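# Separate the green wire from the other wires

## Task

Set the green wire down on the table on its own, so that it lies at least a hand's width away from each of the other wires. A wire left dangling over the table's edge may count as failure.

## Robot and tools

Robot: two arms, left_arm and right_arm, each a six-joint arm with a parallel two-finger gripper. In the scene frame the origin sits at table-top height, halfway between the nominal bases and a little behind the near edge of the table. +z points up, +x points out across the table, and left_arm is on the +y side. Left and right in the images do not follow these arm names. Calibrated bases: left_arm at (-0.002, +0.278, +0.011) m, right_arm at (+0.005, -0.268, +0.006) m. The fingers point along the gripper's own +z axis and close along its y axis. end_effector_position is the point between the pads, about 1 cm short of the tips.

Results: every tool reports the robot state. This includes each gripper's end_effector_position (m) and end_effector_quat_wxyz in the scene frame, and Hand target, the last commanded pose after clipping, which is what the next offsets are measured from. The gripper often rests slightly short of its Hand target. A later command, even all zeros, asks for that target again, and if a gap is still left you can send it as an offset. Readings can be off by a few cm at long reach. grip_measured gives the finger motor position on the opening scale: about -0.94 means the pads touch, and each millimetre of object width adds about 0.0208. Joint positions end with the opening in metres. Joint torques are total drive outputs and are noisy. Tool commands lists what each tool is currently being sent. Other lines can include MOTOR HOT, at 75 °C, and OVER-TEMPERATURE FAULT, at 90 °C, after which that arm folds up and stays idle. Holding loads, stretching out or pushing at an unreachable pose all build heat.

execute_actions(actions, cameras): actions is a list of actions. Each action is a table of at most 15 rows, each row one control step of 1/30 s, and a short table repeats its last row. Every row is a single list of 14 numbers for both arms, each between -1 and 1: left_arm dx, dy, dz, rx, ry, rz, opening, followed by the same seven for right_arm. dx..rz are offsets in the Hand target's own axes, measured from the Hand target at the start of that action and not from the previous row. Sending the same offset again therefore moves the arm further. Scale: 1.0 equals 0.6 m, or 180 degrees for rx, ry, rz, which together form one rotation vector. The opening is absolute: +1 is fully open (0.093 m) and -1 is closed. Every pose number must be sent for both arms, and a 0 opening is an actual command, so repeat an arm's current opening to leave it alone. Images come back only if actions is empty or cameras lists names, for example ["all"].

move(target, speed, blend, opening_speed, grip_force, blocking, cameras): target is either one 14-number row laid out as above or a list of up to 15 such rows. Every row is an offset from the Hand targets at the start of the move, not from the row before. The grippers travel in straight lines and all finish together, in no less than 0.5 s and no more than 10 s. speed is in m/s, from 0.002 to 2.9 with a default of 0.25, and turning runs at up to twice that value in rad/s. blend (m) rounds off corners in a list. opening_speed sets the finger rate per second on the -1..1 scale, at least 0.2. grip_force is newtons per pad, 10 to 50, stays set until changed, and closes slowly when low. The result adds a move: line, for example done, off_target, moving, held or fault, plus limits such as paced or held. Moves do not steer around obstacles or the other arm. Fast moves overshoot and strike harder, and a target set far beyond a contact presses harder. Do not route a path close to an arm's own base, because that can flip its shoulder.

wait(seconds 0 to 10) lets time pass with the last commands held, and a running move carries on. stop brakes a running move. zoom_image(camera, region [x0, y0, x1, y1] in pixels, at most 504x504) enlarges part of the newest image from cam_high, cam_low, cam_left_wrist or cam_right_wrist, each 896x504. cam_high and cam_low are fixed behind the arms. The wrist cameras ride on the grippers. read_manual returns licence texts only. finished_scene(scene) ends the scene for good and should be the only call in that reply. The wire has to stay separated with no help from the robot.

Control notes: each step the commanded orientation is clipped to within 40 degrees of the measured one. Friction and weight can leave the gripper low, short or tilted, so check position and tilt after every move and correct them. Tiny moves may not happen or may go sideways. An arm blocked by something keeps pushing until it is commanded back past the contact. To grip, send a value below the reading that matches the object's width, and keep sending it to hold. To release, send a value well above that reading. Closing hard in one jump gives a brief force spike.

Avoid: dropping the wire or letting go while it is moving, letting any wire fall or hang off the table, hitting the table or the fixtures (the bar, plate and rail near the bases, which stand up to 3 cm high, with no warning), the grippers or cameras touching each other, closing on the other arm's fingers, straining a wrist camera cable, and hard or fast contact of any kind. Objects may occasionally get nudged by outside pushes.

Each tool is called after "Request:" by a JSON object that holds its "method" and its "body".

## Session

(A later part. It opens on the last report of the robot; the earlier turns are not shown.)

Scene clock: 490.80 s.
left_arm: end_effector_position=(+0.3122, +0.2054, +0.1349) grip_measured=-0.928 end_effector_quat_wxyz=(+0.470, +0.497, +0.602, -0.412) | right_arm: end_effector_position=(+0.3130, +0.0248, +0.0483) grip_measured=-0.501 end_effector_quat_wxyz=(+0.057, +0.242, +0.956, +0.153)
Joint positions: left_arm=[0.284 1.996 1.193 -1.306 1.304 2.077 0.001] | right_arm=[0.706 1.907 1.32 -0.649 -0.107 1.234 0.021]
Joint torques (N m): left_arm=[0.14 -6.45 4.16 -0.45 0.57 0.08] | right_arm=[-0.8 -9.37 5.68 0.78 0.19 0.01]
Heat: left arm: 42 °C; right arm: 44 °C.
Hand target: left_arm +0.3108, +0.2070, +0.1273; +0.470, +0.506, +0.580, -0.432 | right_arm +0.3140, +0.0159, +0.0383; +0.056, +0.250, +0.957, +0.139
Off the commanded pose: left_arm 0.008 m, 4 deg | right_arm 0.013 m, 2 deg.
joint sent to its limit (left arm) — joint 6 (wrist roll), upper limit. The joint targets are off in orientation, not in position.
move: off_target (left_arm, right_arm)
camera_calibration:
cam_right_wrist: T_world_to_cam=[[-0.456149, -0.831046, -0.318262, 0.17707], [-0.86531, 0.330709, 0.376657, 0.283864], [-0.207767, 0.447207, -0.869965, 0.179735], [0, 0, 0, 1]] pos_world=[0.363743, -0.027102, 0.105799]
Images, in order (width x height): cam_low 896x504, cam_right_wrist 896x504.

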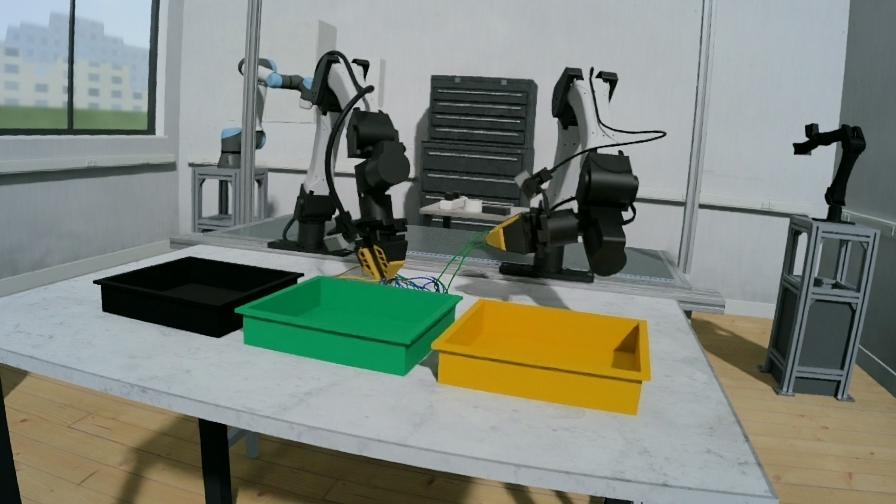

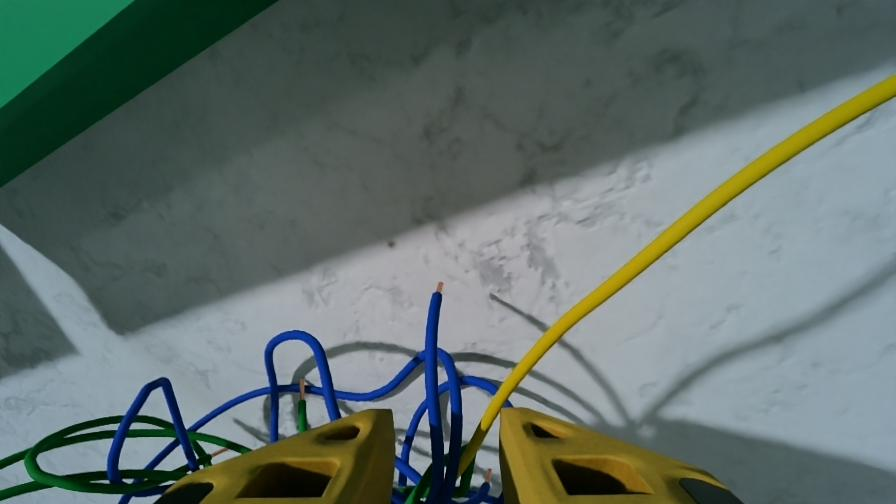

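Request:
{"method": "move", "body": {"target": [[0,0,0,0,0,0,-0.935,-0.0104,-0.028,0.0264,0,0,0,-0.5],[0,0,0,0,0,0,-0.935,-0.0104,-0.028,0.0264,0,0,0,-1],[0,0,0,0,0,0,-0.935,0.0363,0.0187,0.0339,0,0,0,-1]], "speed": 0.12, "cameras": ["cam_low","cam_right_wrist"]}}

Request:
{"method": "zoom_image", "body": {"camera": "cam_right_wrist", "region": [250, 180, 650, 480]}}

Request:
{"method": "zoom_image", "body": {"camera": "cam_low", "region": [310, 210, 470, 300]}}

Scene clock: 528.33 s.
left_arm: end_effector_position=(+0.3121, +0.2055, +0.1348) grip_measured=-0.928 end_effector_quat_wxyz=(+0.470, +0.498, +0.602, -0.412) | right_arm: end_effector_position=(+0.3008, +0.0415, +0.0238) grip_measured=-0.984 end_effector_quat_wxyz=(+0.056, +0.242, +0.957, +0.151)
Joint positions: left_arm=[0.284 1.996 1.193 -1.306 1.303 2.077 0.001] | right_arm=[0.764 1.953 1.284 -0.566 -0.087 1.287 0]
Joint torques (N m): left_arm=[0.28 -6.6 4.27 -0.46 0.6 0.07] | right_arm=[0.02 -8.65 9.16 0.62 0.16 0.16]
Heat: left arm: 41 °C; right arm: 39 °C.
Hand target: left_arm +0.3108, +0.2070, +0.1274; +0.470, +0.506, +0.580, -0.432 | right_arm +0.3040, +0.0409, +0.0214; +0.056, +0.250, +0.956, +0.139
Off the commanded pose: left_arm 0.008 m, 4 deg | right_arm 0.004 m, 2 deg.
joint sent to its limit (left arm) — joint 6 (wrist roll), upper limit. The joint targets are off in orientation, not in position.
move: off_target (left_arm); target 2's new opening was sent with right_arm's hand 0.016 m and 2 deg from that target
camera_calibration:
cam_right_wrist: T_world_to_cam=[[-0.456751, -0.832509, -0.31354, 0.177643], [-0.86436, 0.331965, 0.37773, 0.276707], [-0.210379, 0.44354, -0.871214, 0.149359], [0, 0, 0, 1]] pos_world=[0.351735, -0.0102141, 0.0813012]
Images, in order (width x height): cam_low 896x504, cam_right_wrist 896x504.

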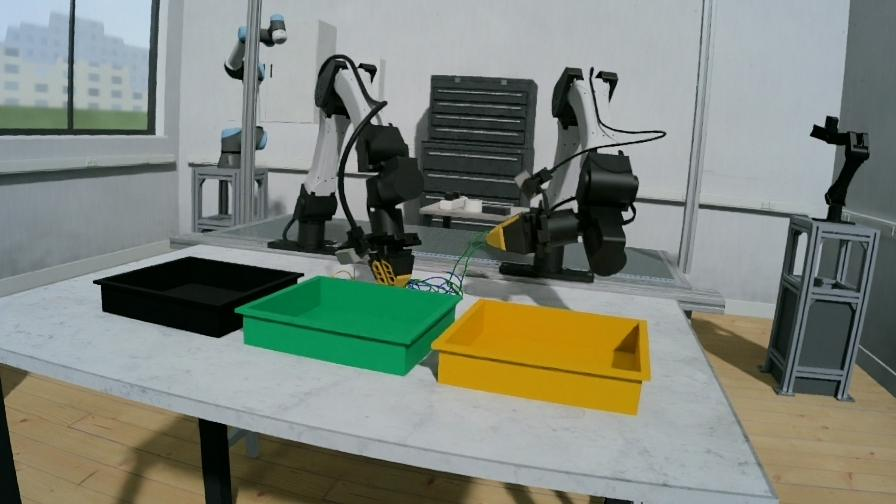

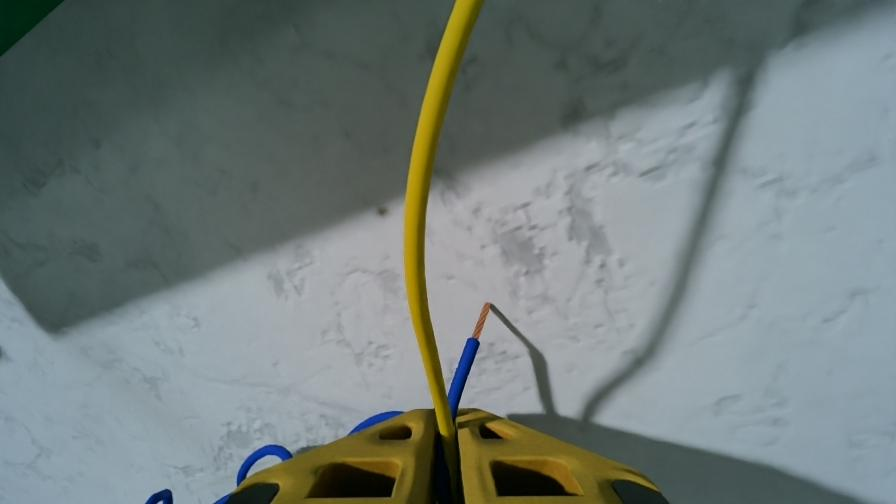

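Scaled by 1.260 from the camera's 896x504 image, which has a finer 1280x720 frame.

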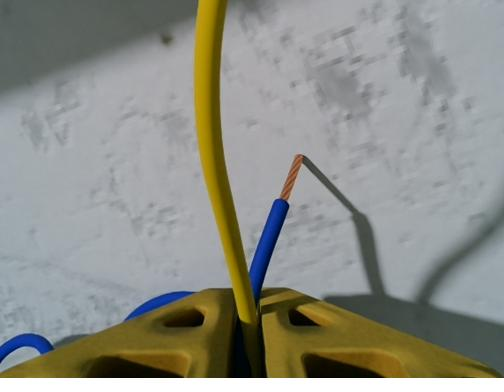

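Scaled by 3.150 from the camera's 896x504 image, which has a finer 1280x720 frame.

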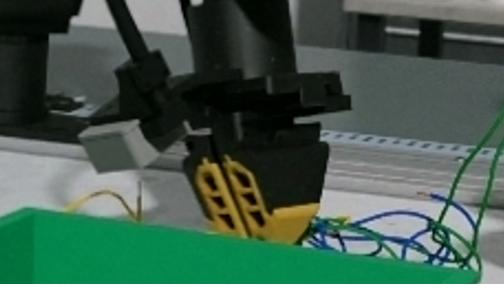

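Request:
{"method": "move", "body": {"target": [0,0,0,0,0,0,-0.935,-0.0063,0.049,-0.1595,0,0,0,-1], "speed": 0.12, "cameras": ["cam_low","cam_right_wrist"]}}

Request:
{"method": "zoom_image", "body": {"camera": "cam_right_wrist", "region": [250, 200, 650, 500]}}

Request:
{"method": "zoom_image", "body": {"camera": "cam_low", "region": [350, 200, 510, 300]}}

Scene clock: 540.27 s.
left_arm: end_effector_position=(+0.3121, +0.2055, +0.1347) grip_measured=-0.928 end_effector_quat_wxyz=(+0.469, +0.498, +0.602, -0.412) | right_arm: end_effector_position=(+0.2981, +0.0419, +0.1023) grip_measured=-0.984 end_effector_quat_wxyz=(+0.042, +0.245, +0.960, +0.127)
Joint positions: left_arm=[0.284 1.996 1.193 -1.306 1.303 2.077 0.001] | right_arm=[0.764 1.906 1.559 -0.944 -0.087 1.288 0]
Joint torques (N m): left_arm=[0.23 -6.5 4.34 -0.45 0.62 0.07] | right_arm=[-0.64 -13.34 9.57 0.62 0.1 0.02]
Heat: left arm: 41 °C; right arm: 40 °C.
Hand target: left_arm +0.3108, +0.2070, +0.1273; +0.470, +0.506, +0.580, -0.432 | right_arm +0.3038, +0.0408, +0.1215; +0.056, +0.250, +0.957, +0.139
Off the commanded pose: left_arm 0.008 m, 4 deg | right_arm 0.020 m, 2 deg.
joint sent to its limit (left arm) — joint 6 (wrist roll), upper limit. The joint targets are off in orientation, not in position.
move: off_target (left_arm, right_arm)
camera_calibration:
cam_right_wrist: T_world_to_cam=[[-0.469827, -0.842837, -0.262465, 0.200536], [-0.848211, 0.34866, 0.398717, 0.236839], [-0.244542, 0.409954, -0.878713, 0.229461], [0, 0, 0, 1]] pos_world=[0.351219, -0.00762537, 0.159832]
Images, in order (width x height): cam_low 896x504, cam_right_wrist 896x504.

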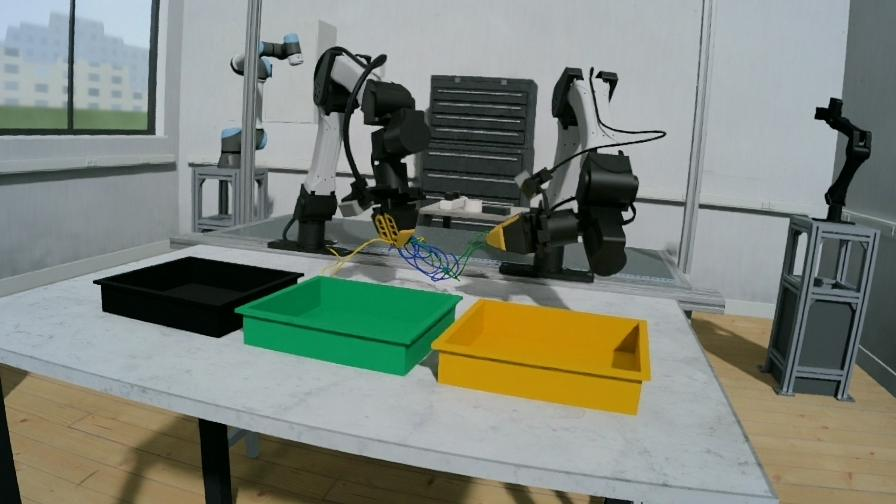

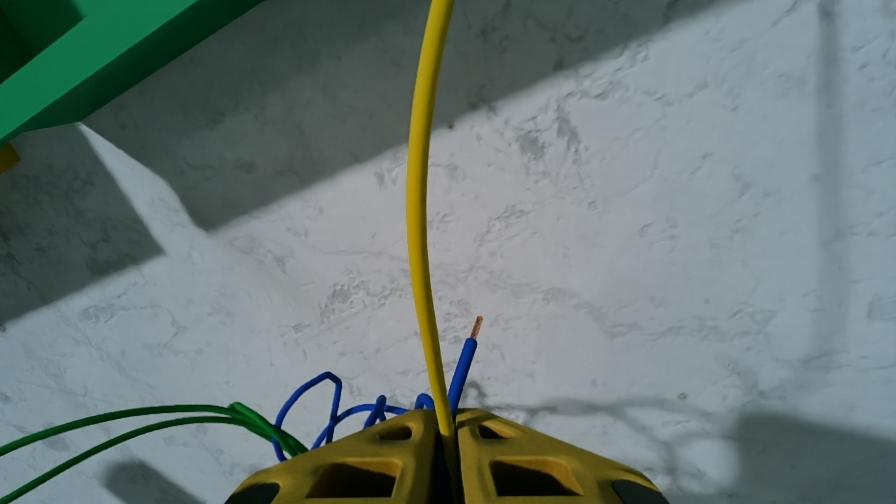

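Scaled by 1.260 from the camera's 896x504 image, which has a finer 1280x720 frame.

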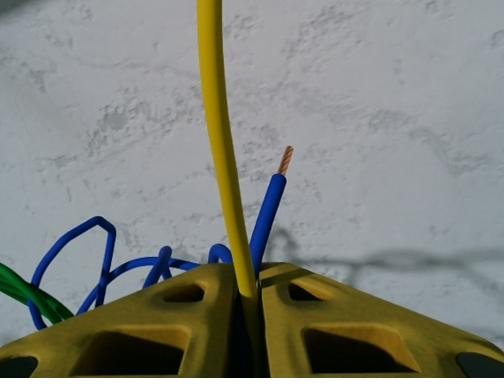

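Scaled by 3.150 from the camera's 896x504 image, which has a finer 1280x720 frame.

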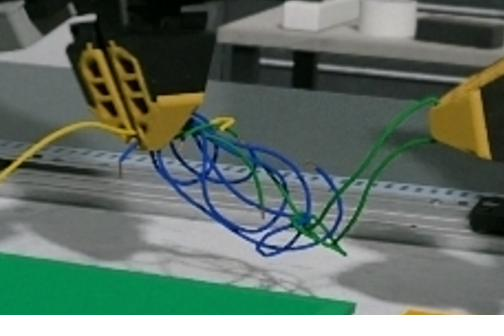

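Request:
{"method": "move", "body": {"target": [0,0,0,0,0,0,-0.935,-0.1273,-0.1797,-0.1552,0,0,0,-1], "speed": 0.12, "cameras": ["cam_low","cam_right_wrist"]}}

Request:
{"method": "zoom_image", "body": {"camera": "cam_low", "region": [290, 160, 510, 290]}}

Scene clock: 550.83 s.
left_arm: end_effector_position=(+0.3110, +0.2001, +0.1376) grip_measured=-0.928 end_effector_quat_wxyz=(+0.469, +0.494, +0.599, -0.421) | right_arm: end_effector_position=(+0.3141, -0.0772, +0.1817) grip_measured=-0.984 end_effector_quat_wxyz=(+0.053, +0.231, +0.954, +0.184)
Joint positions: left_arm=[0.269 1.996 1.193 -1.319 1.318 2.077 0.001] | right_arm=[0.413 1.616 1.481 -1.11 -0.254 0.944 0]
Joint torques (N m): left_arm=[1.66 -6.69 4.19 -0.32 0.43 0.09] | right_arm=[-3.17 -11.18 6.04 0.08 0.63 -0.15]
Heat: left arm: 41 °C; right arm: 42 °C.
Hand target: left_arm +0.3108, +0.2070, +0.1273; +0.470, +0.506, +0.580, -0.432 | right_arm +0.3038, -0.1091, +0.1816; +0.056, +0.250, +0.957, +0.139
Off the commanded pose: left_arm 0.012 m, 3 deg | right_arm 0.034 m, 6 deg.
joint sent to its limit (left arm) — joint 6 (wrist roll), upper limit. The joint targets are off in orientation, not in position.
move: off_target (left_arm, right_arm)
camera_calibration:
cam_right_wrist: T_world_to_cam=[[-0.433004, -0.820586, -0.373024, 0.138691], [-0.876645, 0.28706, 0.386122, 0.266659], [-0.209766, 0.494201, -0.843661, 0.341144], [0, 0, 0, 1]] pos_world=[0.365379, -0.131334, 0.236582]
Images, in order (width x height): cam_low 896x504, cam_right_wrist 896x504.

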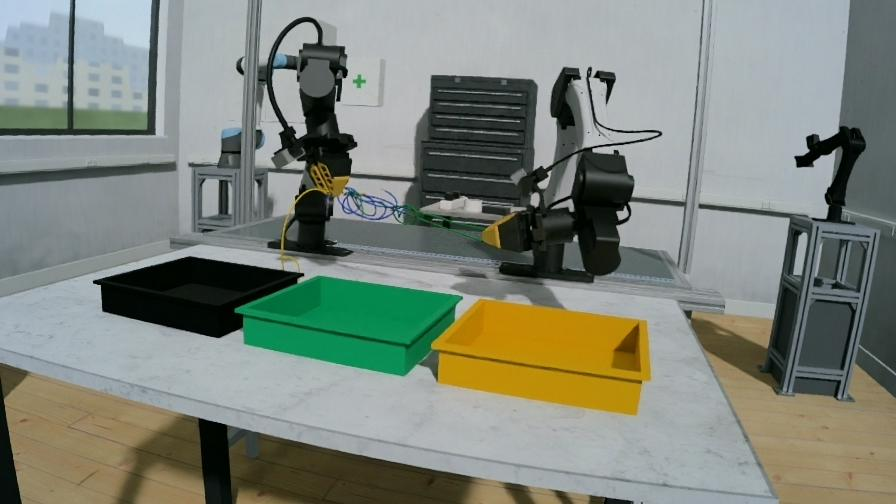

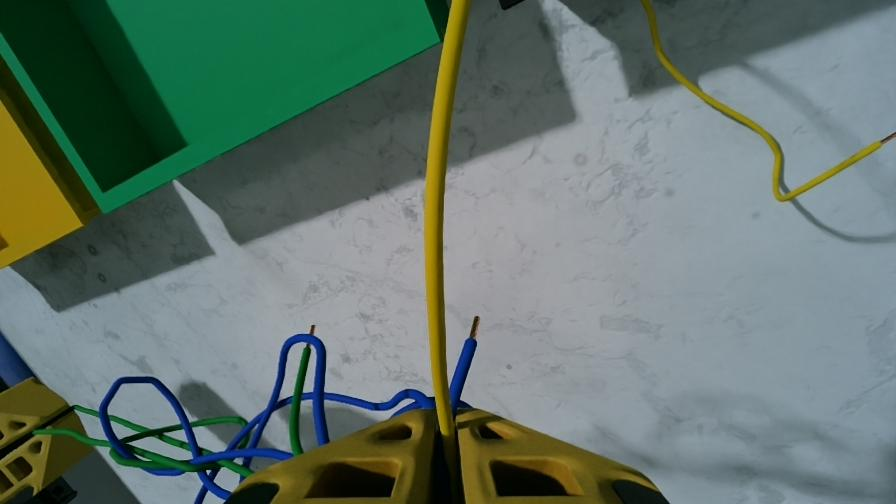

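Scaled by 2.291 from the camera's 896x504 image, which has a finer 1280x720 frame.

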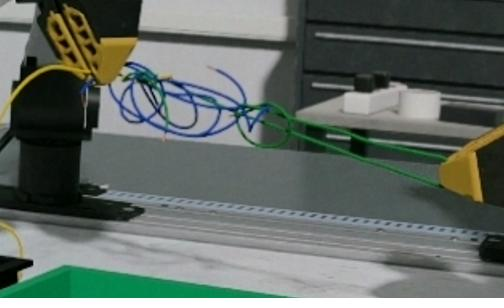

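Request:
{"method": "move", "body": {"target": [[0,0,0,0,0,0,-0.935,0.1027,0.1378,0.1433,0,0,0,-1],[0,0,0,0,0,0,-0.935,0.133,0.1355,0.2988,0,0,0,-1],[0,0,0,0,0,0,-0.935,0.133,0.1355,0.2988,0,0,0,-0.5],[0,0,0,0,0,0,-0.935,0.0888,0.113,0.2167,0,0,0,-0.5]], "speed": [0.25,0.15,0.1,0.12], "blend": [0.02,0,0,0], "cameras": ["cam_low","cam_right_wrist"]}}

Request:
{"method": "zoom_image", "body": {"camera": "cam_right_wrist", "region": [250, 180, 650, 480]}}

Scene clock: 601.03 s.
left_arm: end_effector_position=(+0.3121, +0.2057, +0.1346) grip_measured=-0.928 end_effector_quat_wxyz=(+0.469, +0.498, +0.602, -0.412) | right_arm: end_effector_position=(+0.3128, +0.0080, +0.0658) grip_measured=-0.501 end_effector_quat_wxyz=(+0.056, +0.251, +0.957, +0.136)
Joint positions: left_arm=[0.284 1.996 1.193 -1.305 1.303 2.077 0.001] | right_arm=[0.679 1.869 1.351 -0.75 -0.096 1.221 0.021]
Joint torques (N m): left_arm=[0.17 -6.48 4.11 -0.45 0.62 0.1] | right_arm=[-0.39 -12.64 7.41 0.67 -0.12 -0.07]
Heat: left arm: 41 °C; right arm: 43 °C.
Hand target: left_arm +0.3108, +0.2070, +0.1273; +0.470, +0.506, +0.580, -0.432 | right_arm +0.3119, +0.0047, +0.0754; +0.056, +0.250, +0.957, +0.139
Off the commanded pose: left_arm 0.008 m, 4 deg | right_arm 0.010 m, 0 deg.
joint sent to its limit (left arm) — joint 6 (wrist roll), upper limit. The joint targets are off in orientation, not in position.
move: off_target (left_arm); target 3's new opening was sent with right_arm's hand 0.011 m and 2 deg from that target
camera_calibration:
cam_right_wrist: T_world_to_cam=[[-0.476257, -0.831603, -0.285686, 0.172762], [-0.853423, 0.35891, 0.377959, 0.278525], [-0.211776, 0.423816, -0.880642, 0.204544], [0, 0, 0, 1]] pos_world=[0.363296, -0.0429853, 0.124215]
Images, in order (width x height): cam_low 896x504, cam_right_wrist 896x504.

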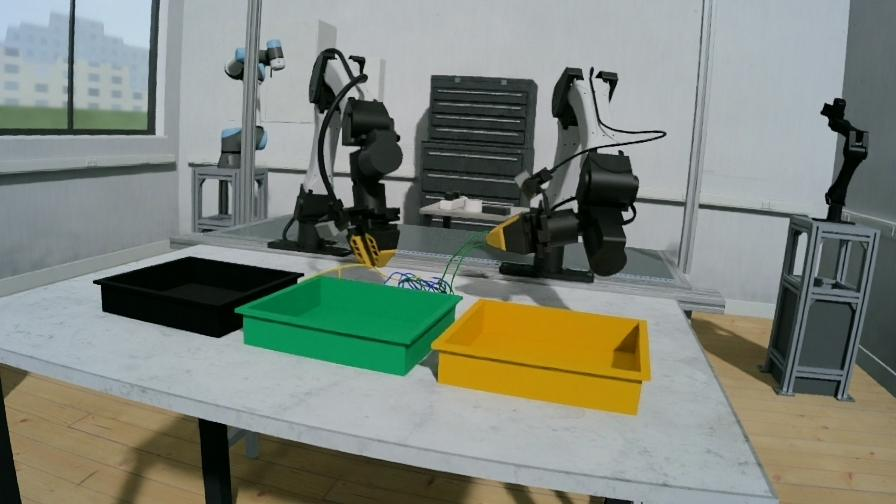

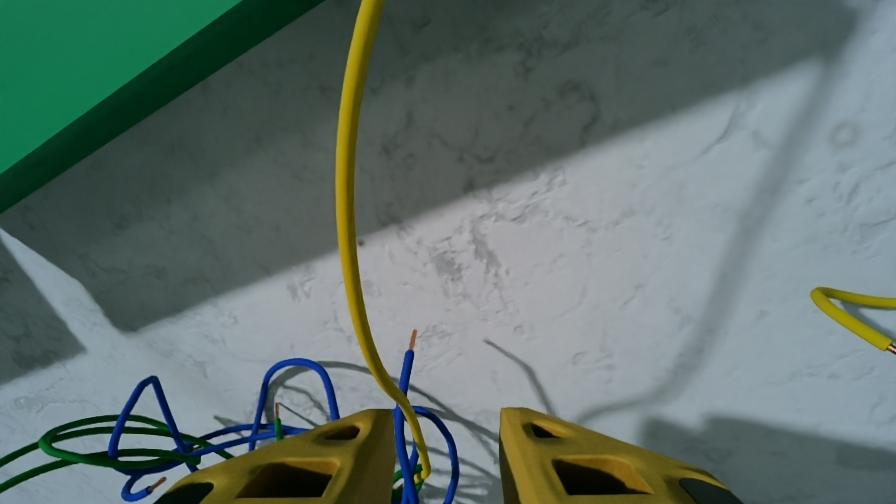

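Scaled by 1.260 from the camera's 896x504 image, which has a finer 1280x720 frame.

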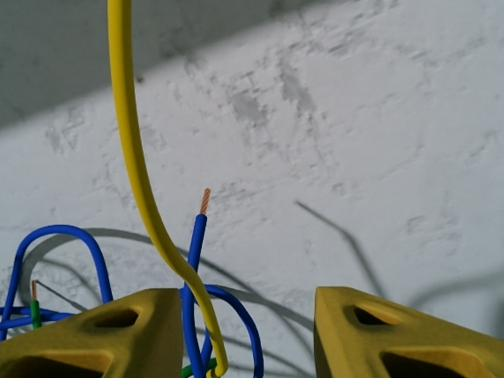

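Request:
{"method": "move", "body": {"target": [0,0,0,0,0,0,-0.935,0.016,0.0531,-0.1173,0,0,0,-0.6], "speed": 0.2, "cameras": ["cam_right_wrist"]}}

Request:
{"method": "zoom_image", "body": {"camera": "cam_right_wrist", "region": [340, 180, 560, 340]}}

Request:
{"method": "zoom_image", "body": {"camera": "cam_right_wrist", "region": [220, 180, 440, 340]}}

Scene clock: 621.40 s.
left_arm: end_effector_position=(+0.3121, +0.2057, +0.1346) grip_measured=-0.928 end_effector_quat_wxyz=(+0.469, +0.498, +0.602, -0.412) | right_arm: end_effector_position=(+0.3061, +0.0194, +0.1398) grip_measured=-0.599 end_effector_quat_wxyz=(+0.051, +0.245, +0.959, +0.135)
Joint positions: left_arm=[0.284 1.996 1.193 -1.305 1.303 2.077 0.001] | right_arm=[0.706 1.842 1.615 -1.047 -0.096 1.234 0.016]
Joint torques (N m): left_arm=[0.2 -6.67 4.14 -0.48 0.62 0.09] | right_arm=[0.42 -11.36 9.18 0.56 0.05 0.07]
Heat: left arm: 41 °C; right arm: 45 °C.
Hand target: left_arm +0.3108, +0.2070, +0.1273; +0.470, +0.506, +0.580, -0.432 | right_arm +0.3058, +0.0194, +0.1516; +0.056, +0.250, +0.957, +0.139
Off the commanded pose: left_arm 0.008 m, 4 deg | right_arm 0.012 m, 1 deg.
joint sent to its limit (left arm) — joint 6 (wrist roll), upper limit. The joint targets are off in orientation, not in position.
move: off_target (left_arm, right_arm)
camera_calibration:
cam_right_wrist: T_world_to_cam=[[-0.467242, -0.838264, -0.281068, 0.1969], [-0.855212, 0.347873, 0.384182, 0.240687], [-0.22427, 0.419879, -0.879434, 0.267267], [0, 0, 0, 1]] pos_world=[0.357779, -0.0308941, 0.197919]
Images, in order (width x height): cam_right_wrist 896x504.

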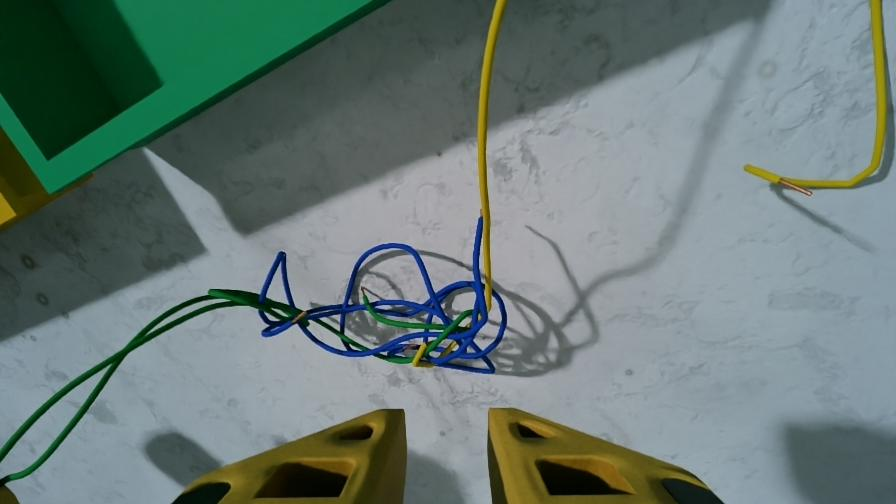

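Scaled by 2.291 from the camera's 896x504 image, which has a finer 1280x720 frame.

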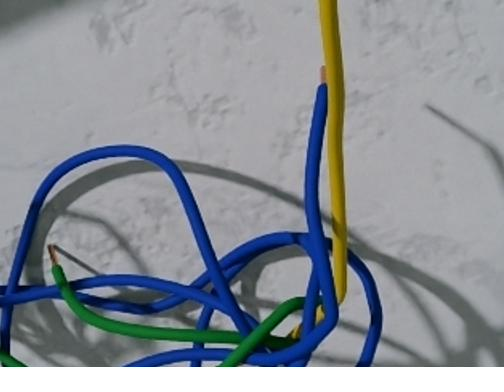

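Scaled by 2.291 from the camera's 896x504 image, which has a finer 1280x720 frame.

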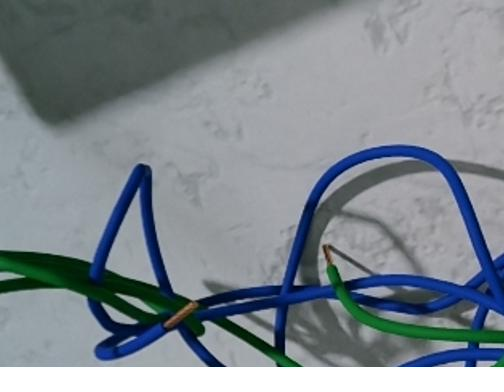

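Request:
{"method": "zoom_image", "body": {"camera": "cam_right_wrist", "region": [400, 270, 520, 390]}}

Request:
{"method": "zoom_image", "body": {"camera": "cam_right_wrist", "region": [200, 240, 360, 370]}}

Scaled by 4.200 from the camera's 896x504 image, which has a finer 1280x720 frame.

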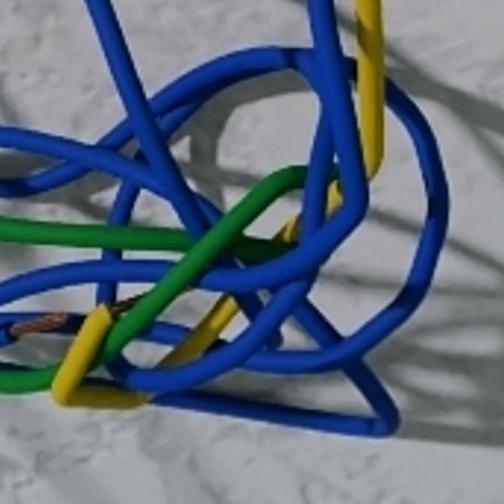

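Scaled by 3.150 from the camera's 896x504 image, which has a finer 1280x720 frame.

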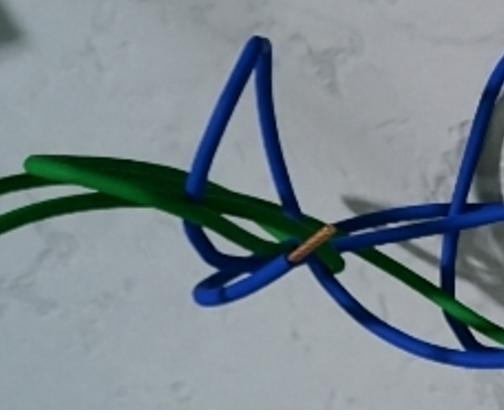

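Request:
{"method": "move", "body": {"target": [0,0,0,0,0,0,-0.935,0.0417,0.1285,0.2015,0,0,0,-0.6], "speed": 0.2, "cameras": ["cam_low","cam_right_wrist"]}}

Request:
{"method": "zoom_image", "body": {"camera": "cam_right_wrist", "region": [330, 250, 630, 480]}}

Request:
{"method": "zoom_image", "body": {"camera": "cam_low", "region": [360, 190, 500, 300]}}

Scene clock: 718.40 s.
left_arm: end_effector_position=(+0.3121, +0.2058, +0.1345) grip_measured=-0.928 end_effector_quat_wxyz=(+0.469, +0.498, +0.602, -0.411) | right_arm: end_effector_position=(+0.3350, +0.1233, +0.0569) grip_measured=-0.599 end_effector_quat_wxyz=(+0.048, +0.242, +0.959, +0.141)
Joint positions: left_arm=[0.284 1.996 1.193 -1.305 1.302 2.077 0.001] | right_arm=[0.837 2.246 1.891 -0.901 -0.068 1.355 0.016]
Joint torques (N m): left_arm=[0.18 -6.56 4.21 -0.49 0.62 0.08] | right_arm=[0.1 -12.03 9.88 0.73 0.23 0.19]
Heat: left arm: 40 °C; right arm: 46 °C.
Hand target: left_arm +0.3108, +0.2070, +0.1274; +0.470, +0.506, +0.580, -0.432 | right_arm +0.3412, +0.1251, +0.0579; +0.056, +0.250, +0.957, +0.139
Off the commanded pose: left_arm 0.007 m, 4 deg | right_arm 0.006 m, 1 deg.
joint sent to its limit (left arm) — joint 6 (wrist roll), upper limit. The joint targets are off in orientation, not in position.
move: off_target (left_arm)
camera_calibration:
cam_right_wrist: T_world_to_cam=[[-0.461037, -0.838384, -0.290786, 0.272597], [-0.857442, 0.336484, 0.389322, 0.262951], [-0.228556, 0.428824, -0.873998, 0.157231], [0, 0, 0, 1]] pos_world=[0.387079, 0.0726378, 0.114315]
Images, in order (width x height): cam_low 896x504, cam_right_wrist 896x504.

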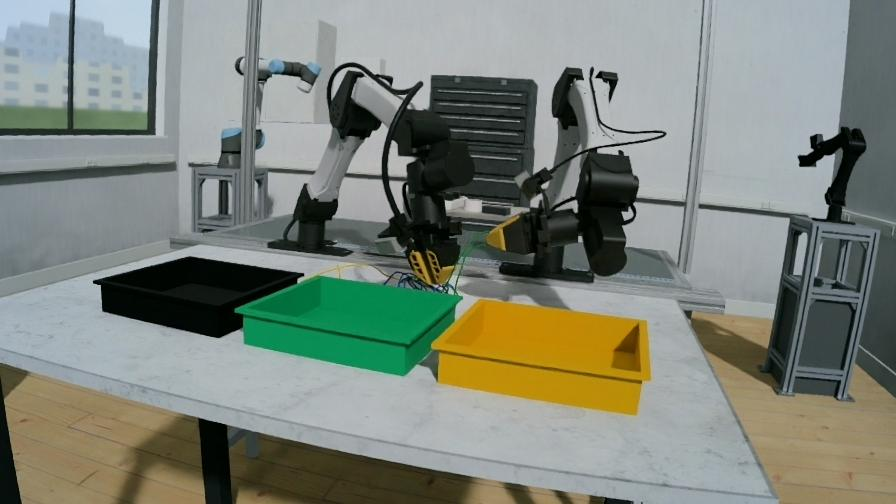

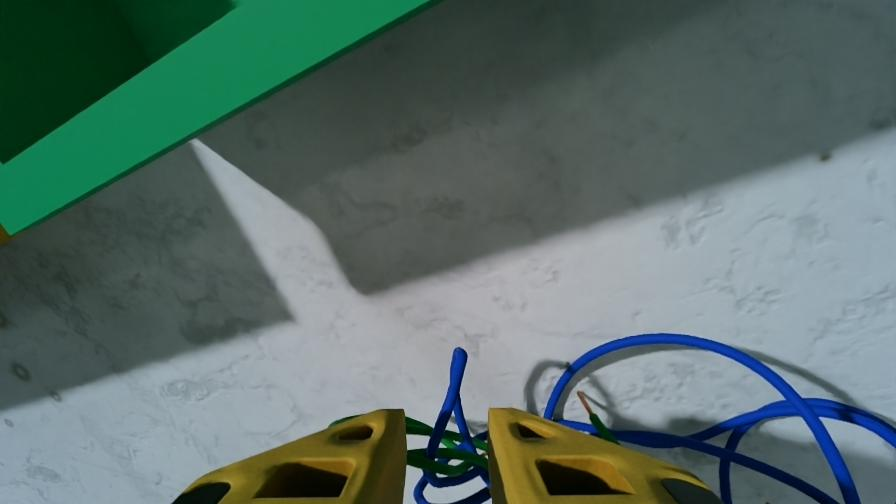

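Scaled by 1.680 from the camera's 896x504 image, which has a finer 1280x720 frame.

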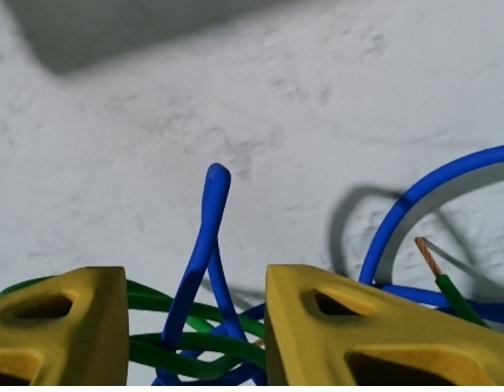

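Scaled by 3.600 from the camera's 896x504 image, which has a finer 1280x720 frame.

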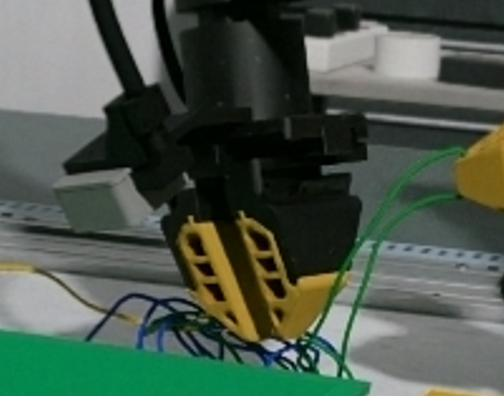

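Request:
{"method": "move", "body": {"target": [[0,0,0,0,0,0,-0.935,0.0022,-0.0052,0.0403,0,0,0,-0.6],[0,0,0,0,0,0,-0.935,0.0022,-0.0052,0.0403,0,0,0,-1],[0,0,0,0,0,0,-0.935,-0.0855,0.0231,-0.0874,0,0,0,-1]], "speed": 0.1, "cameras": ["cam_low","cam_right_wrist"]}}

Request:
{"method": "zoom_image", "body": {"camera": "cam_right_wrist", "region": [230, 300, 680, 500]}}

Request:
{"method": "zoom_image", "body": {"camera": "cam_low", "region": [360, 190, 500, 300]}}

Scene clock: 741.57 s.
left_arm: end_effector_position=(+0.3121, +0.2058, +0.1343) grip_measured=-0.928 end_effector_quat_wxyz=(+0.469, +0.499, +0.602, -0.411) | right_arm: end_effector_position=(+0.3804, +0.1004, +0.1157) grip_measured=-0.990 end_effector_quat_wxyz=(+0.062, +0.250, +0.955, +0.144)
Joint positions: left_arm=[0.284 1.996 1.193 -1.304 1.301 2.077 0.001] | right_arm=[0.737 2.303 2.212 -1.152 -0.076 1.276 0]
Joint torques (N m): left_arm=[0.21 -6.49 4.33 -0.47 0.65 0.09] | right_arm=[-0.39 -12.4 9.63 0.56 -0.03 -0.13]
Heat: left arm: 40 °C; right arm: 47 °C.
Hand target: left_arm +0.3108, +0.2070, +0.1273; +0.470, +0.506, +0.580, -0.432 | right_arm +0.3830, +0.0987, +0.1140; +0.056, +0.250, +0.956, +0.139
Off the commanded pose: left_arm 0.007 m, 4 deg | right_arm 0.003 m, 1 deg.
joint sent to its limit (left arm) — joint 6 (wrist roll), upper limit. The joint targets are off in orientation, not in position.
move: off_target (left_arm); target 2's new opening was sent with right_arm's hand 0.013 m and 2 deg from that target
camera_calibration:
cam_right_wrist: T_world_to_cam=[[-0.471168, -0.828064, -0.303825, 0.295767], [-0.859789, 0.354287, 0.367754, 0.288324], [-0.196882, 0.4345, -0.87889, 0.216836], [0, 0, 0, 1]] pos_world=[0.429945, 0.0485499, 0.174404]
Images, in order (width x height): cam_low 896x504, cam_right_wrist 896x504.

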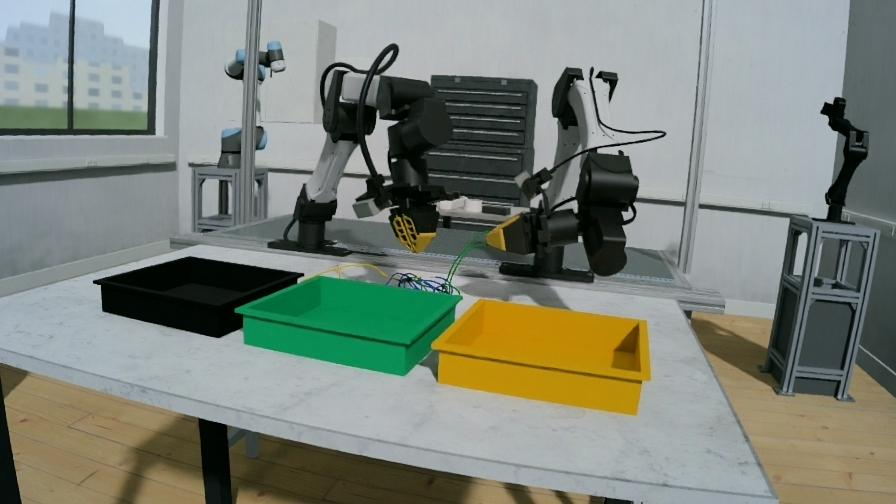

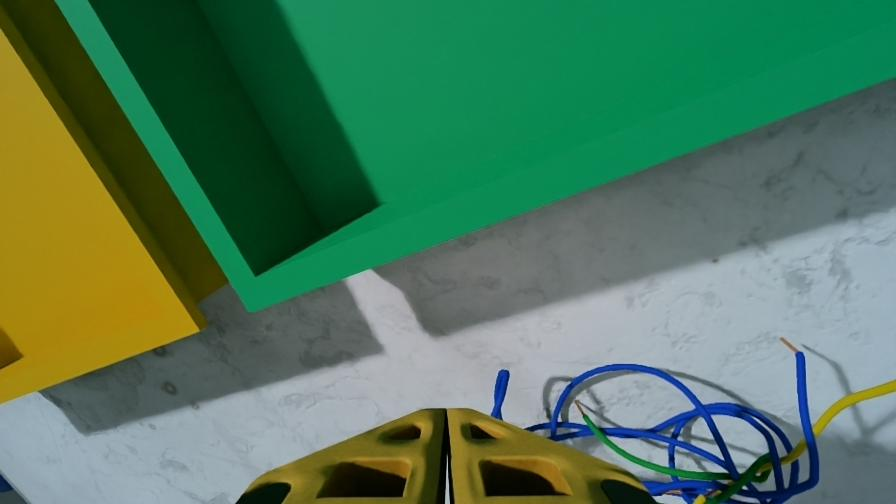

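Scaled by 1.120 from the camera's 896x504 image, which has a finer 1280x720 frame.

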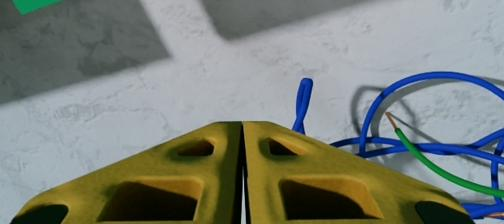

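Scaled by 3.600 from the camera's 896x504 image, which has a finer 1280x720 frame.

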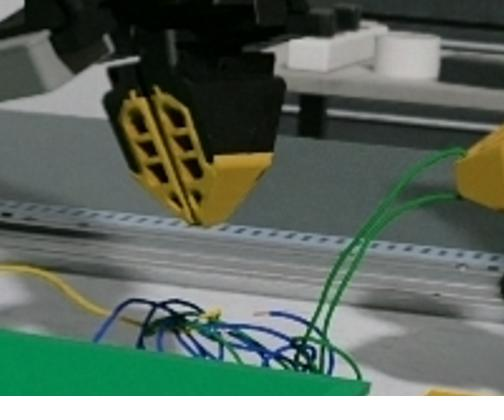

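Request:
{"method": "move", "body": {"target": [[0,0,0,0,0,0,-0.935,0.0857,-0.0125,0.0715,0,0,0,-0.6],[0,0,0,0,0,0,-0.935,0.0889,-0.037,0.1512,0,0,0,-0.6],[0,0,0,0,0,0,-0.935,0.0889,-0.037,0.1512,0,0,0,-1],[0,0,0,0,0,0,-0.935,0.048,-0.0027,0.0498,0,0,0,-1]], "speed": [0.25,0.12,0.1,0.1], "blend": [0.015,0,0,0], "cameras": ["cam_low","cam_right_wrist"]}}

Request:
{"method": "zoom_image", "body": {"camera": "cam_right_wrist", "region": [230, 300, 680, 500]}}

Request:
{"method": "zoom_image", "body": {"camera": "cam_low", "region": [360, 190, 500, 300]}}

Scene clock: 766.77 s.
left_arm: end_effector_position=(+0.3118, +0.2059, +0.1337) grip_measured=-0.928 end_effector_quat_wxyz=(+0.468, +0.500, +0.602, -0.410) | right_arm: end_effector_position=(+0.3574, +0.1216, +0.0775) grip_measured=-0.990 end_effector_quat_wxyz=(+0.054, +0.249, +0.957, +0.140)
Joint positions: left_arm=[0.284 1.996 1.193 -1.303 1.297 2.077 0.001] | right_arm=[0.802 2.302 2.065 -1.018 -0.067 1.334 0]
Joint torques (N m): left_arm=[0.24 -6.49 4.21 -0.49 0.63 0.12] | right_arm=[-0.91 -13.64 9.69 0.56 0.06 -0.09]
Heat: left arm: 40 °C; right arm: 47 °C.
Hand target: left_arm +0.3108, +0.2070, +0.1274; +0.470, +0.506, +0.580, -0.432 | right_arm +0.3624, +0.1187, +0.0838; +0.056, +0.250, +0.957, +0.139
Off the commanded pose: left_arm 0.007 m, 4 deg | right_arm 0.009 m, 0 deg.
joint sent to its limit (left arm) — joint 6 (wrist roll), upper limit. The joint targets are off in orientation, not in position.
move: off_target (left_arm); target 3's new opening was sent with right_arm's hand 0.016 m and 3 deg from that target
camera_calibration:
cam_right_wrist: T_world_to_cam=[[-0.471842, -0.831978, -0.291851, 0.290689], [-0.855027, 0.351003, 0.38174, 0.272723], [-0.215159, 0.429662, -0.876982, 0.176382], [0, 0, 0, 1]] pos_world=[0.408295, 0.0703356, 0.135412]
Images, in order (width x height): cam_low 896x504, cam_right_wrist 896x504.

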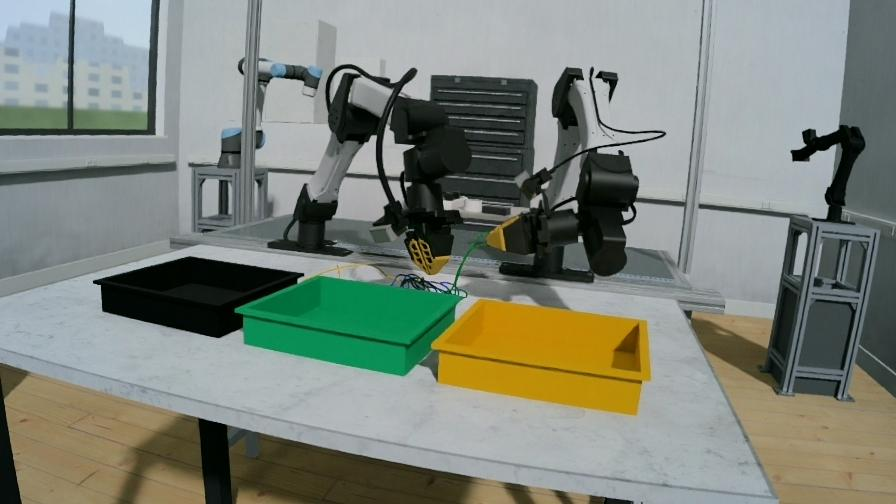

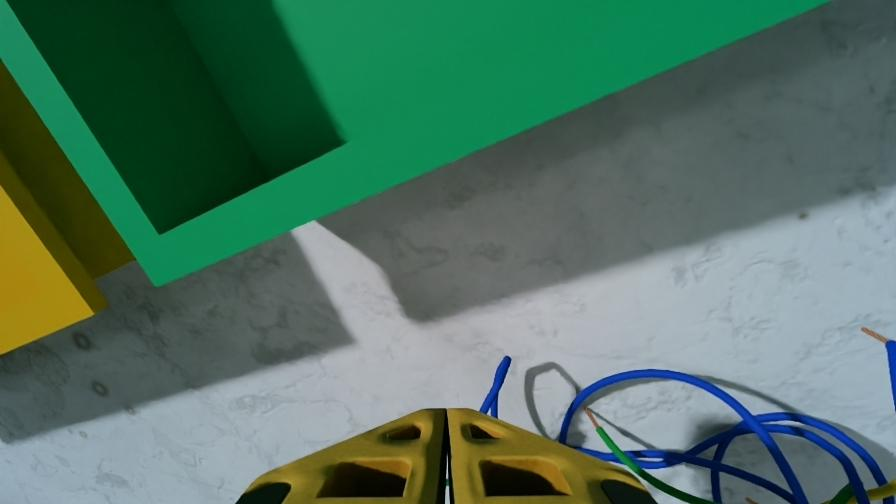

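Scaled by 1.120 from the camera's 896x504 image, which has a finer 1280x720 frame.

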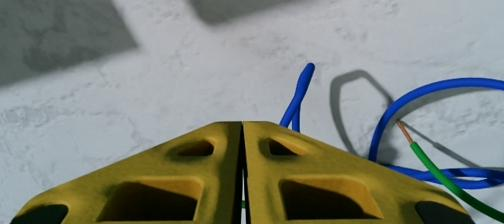

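Scaled by 3.600 from the camera's 896x504 image, which has a finer 1280x720 frame.

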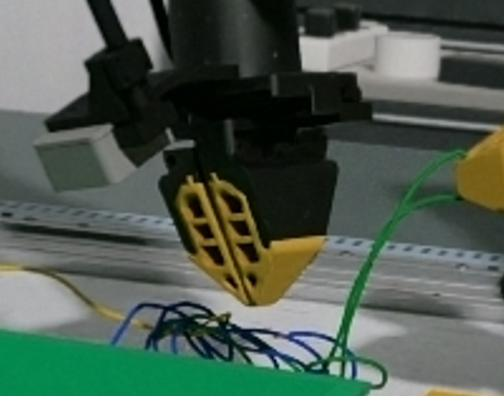

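Request:
{"method": "move", "body": {"target": [[0,0,0,0,0,0,-0.935,0.041,-0.007,0.0225,0,0,0,-0.6],[0,0,0,0,0,0,-0.935,0.0443,-0.0333,0.1082,0,0,0,-0.6]], "speed": [0.2,0.1], "cameras": ["cam_low","cam_right_wrist"]}}

Request:
{"method": "zoom_image", "body": {"camera": "cam_right_wrist", "region": [300, 300, 600, 500]}}

Request:
{"method": "zoom_image", "body": {"camera": "cam_low", "region": [360, 190, 500, 300]}}

Scene clock: 798.17 s.
left_arm: end_effector_position=(+0.3118, +0.2059, +0.1337) grip_measured=-0.928 end_effector_quat_wxyz=(+0.468, +0.500, +0.602, -0.410) | right_arm: end_effector_position=(+0.3427, +0.1378, +0.0301) grip_measured=-0.601 end_effector_quat_wxyz=(+0.057, +0.240, +0.956, +0.157)
Joint positions: left_arm=[0.284 1.996 1.193 -1.303 1.297 2.077 0.001] | right_arm=[0.846 2.302 1.867 -0.783 -0.064 1.364 0.016]
Joint torques (N m): left_arm=[0.24 -6.46 4.23 -0.48 0.65 0.09] | right_arm=[-0.01 -12.63 5.45 0.93 0.17 0.13]
Heat: left arm: 40 °C; right arm: 51 °C.
Hand target: left_arm +0.3108, +0.2070, +0.1274; +0.470, +0.506, +0.580, -0.432 | right_arm +0.3415, +0.1306, +0.0149; +0.056, +0.250, +0.957, +0.139
Off the commanded pose: left_arm 0.006 m, 4 deg | right_arm 0.017 m, 2 deg.
joint sent to its limit (left arm) — joint 6 (wrist roll), upper limit. The joint targets are off in orientation, not in position.
move: off_target (left_arm, right_arm)
camera_calibration:
cam_right_wrist: T_world_to_cam=[[-0.452854, -0.830323, -0.324787, 0.2777], [-0.867108, 0.325388, 0.377156, 0.280348], [-0.20748, 0.452422, -0.867333, 0.118568], [0, 0, 0, 1]] pos_world=[0.39345, 0.0857165, 0.0872962]
Images, in order (width x height): cam_low 896x504, cam_right_wrist 896x504.

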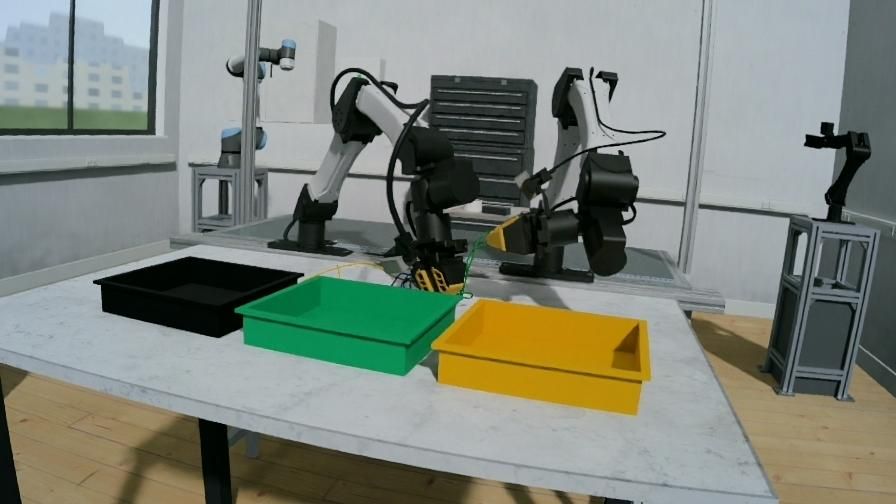

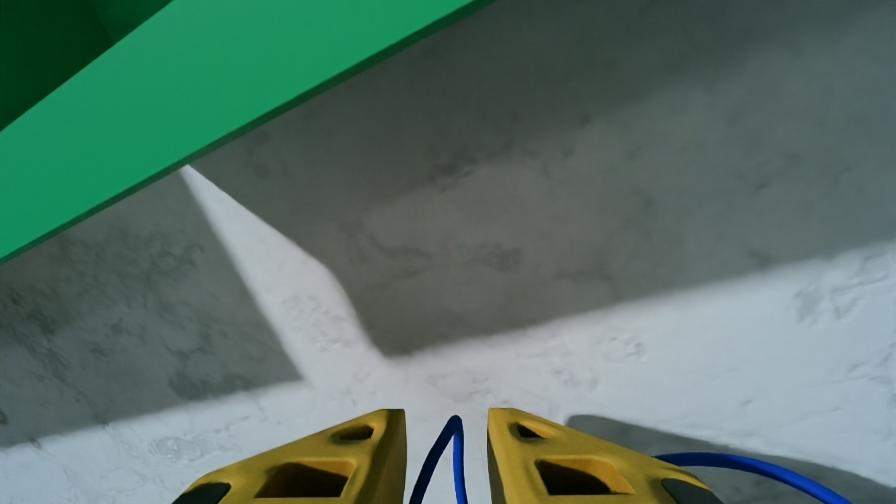

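Scaled by 1.680 from the camera's 896x504 image, which has a finer 1280x720 frame.

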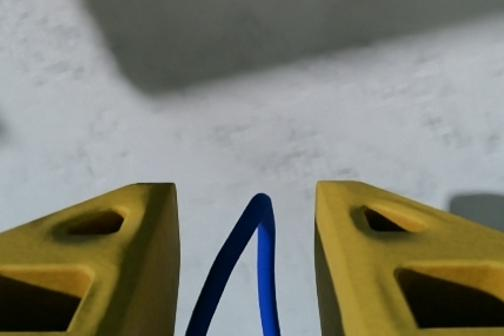

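Scaled by 3.600 from the camera's 896x504 image, which has a finer 1280x720 frame.

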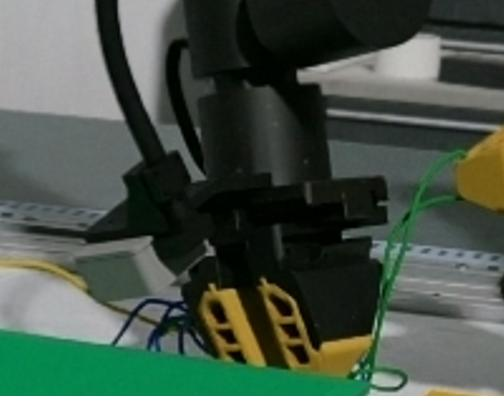

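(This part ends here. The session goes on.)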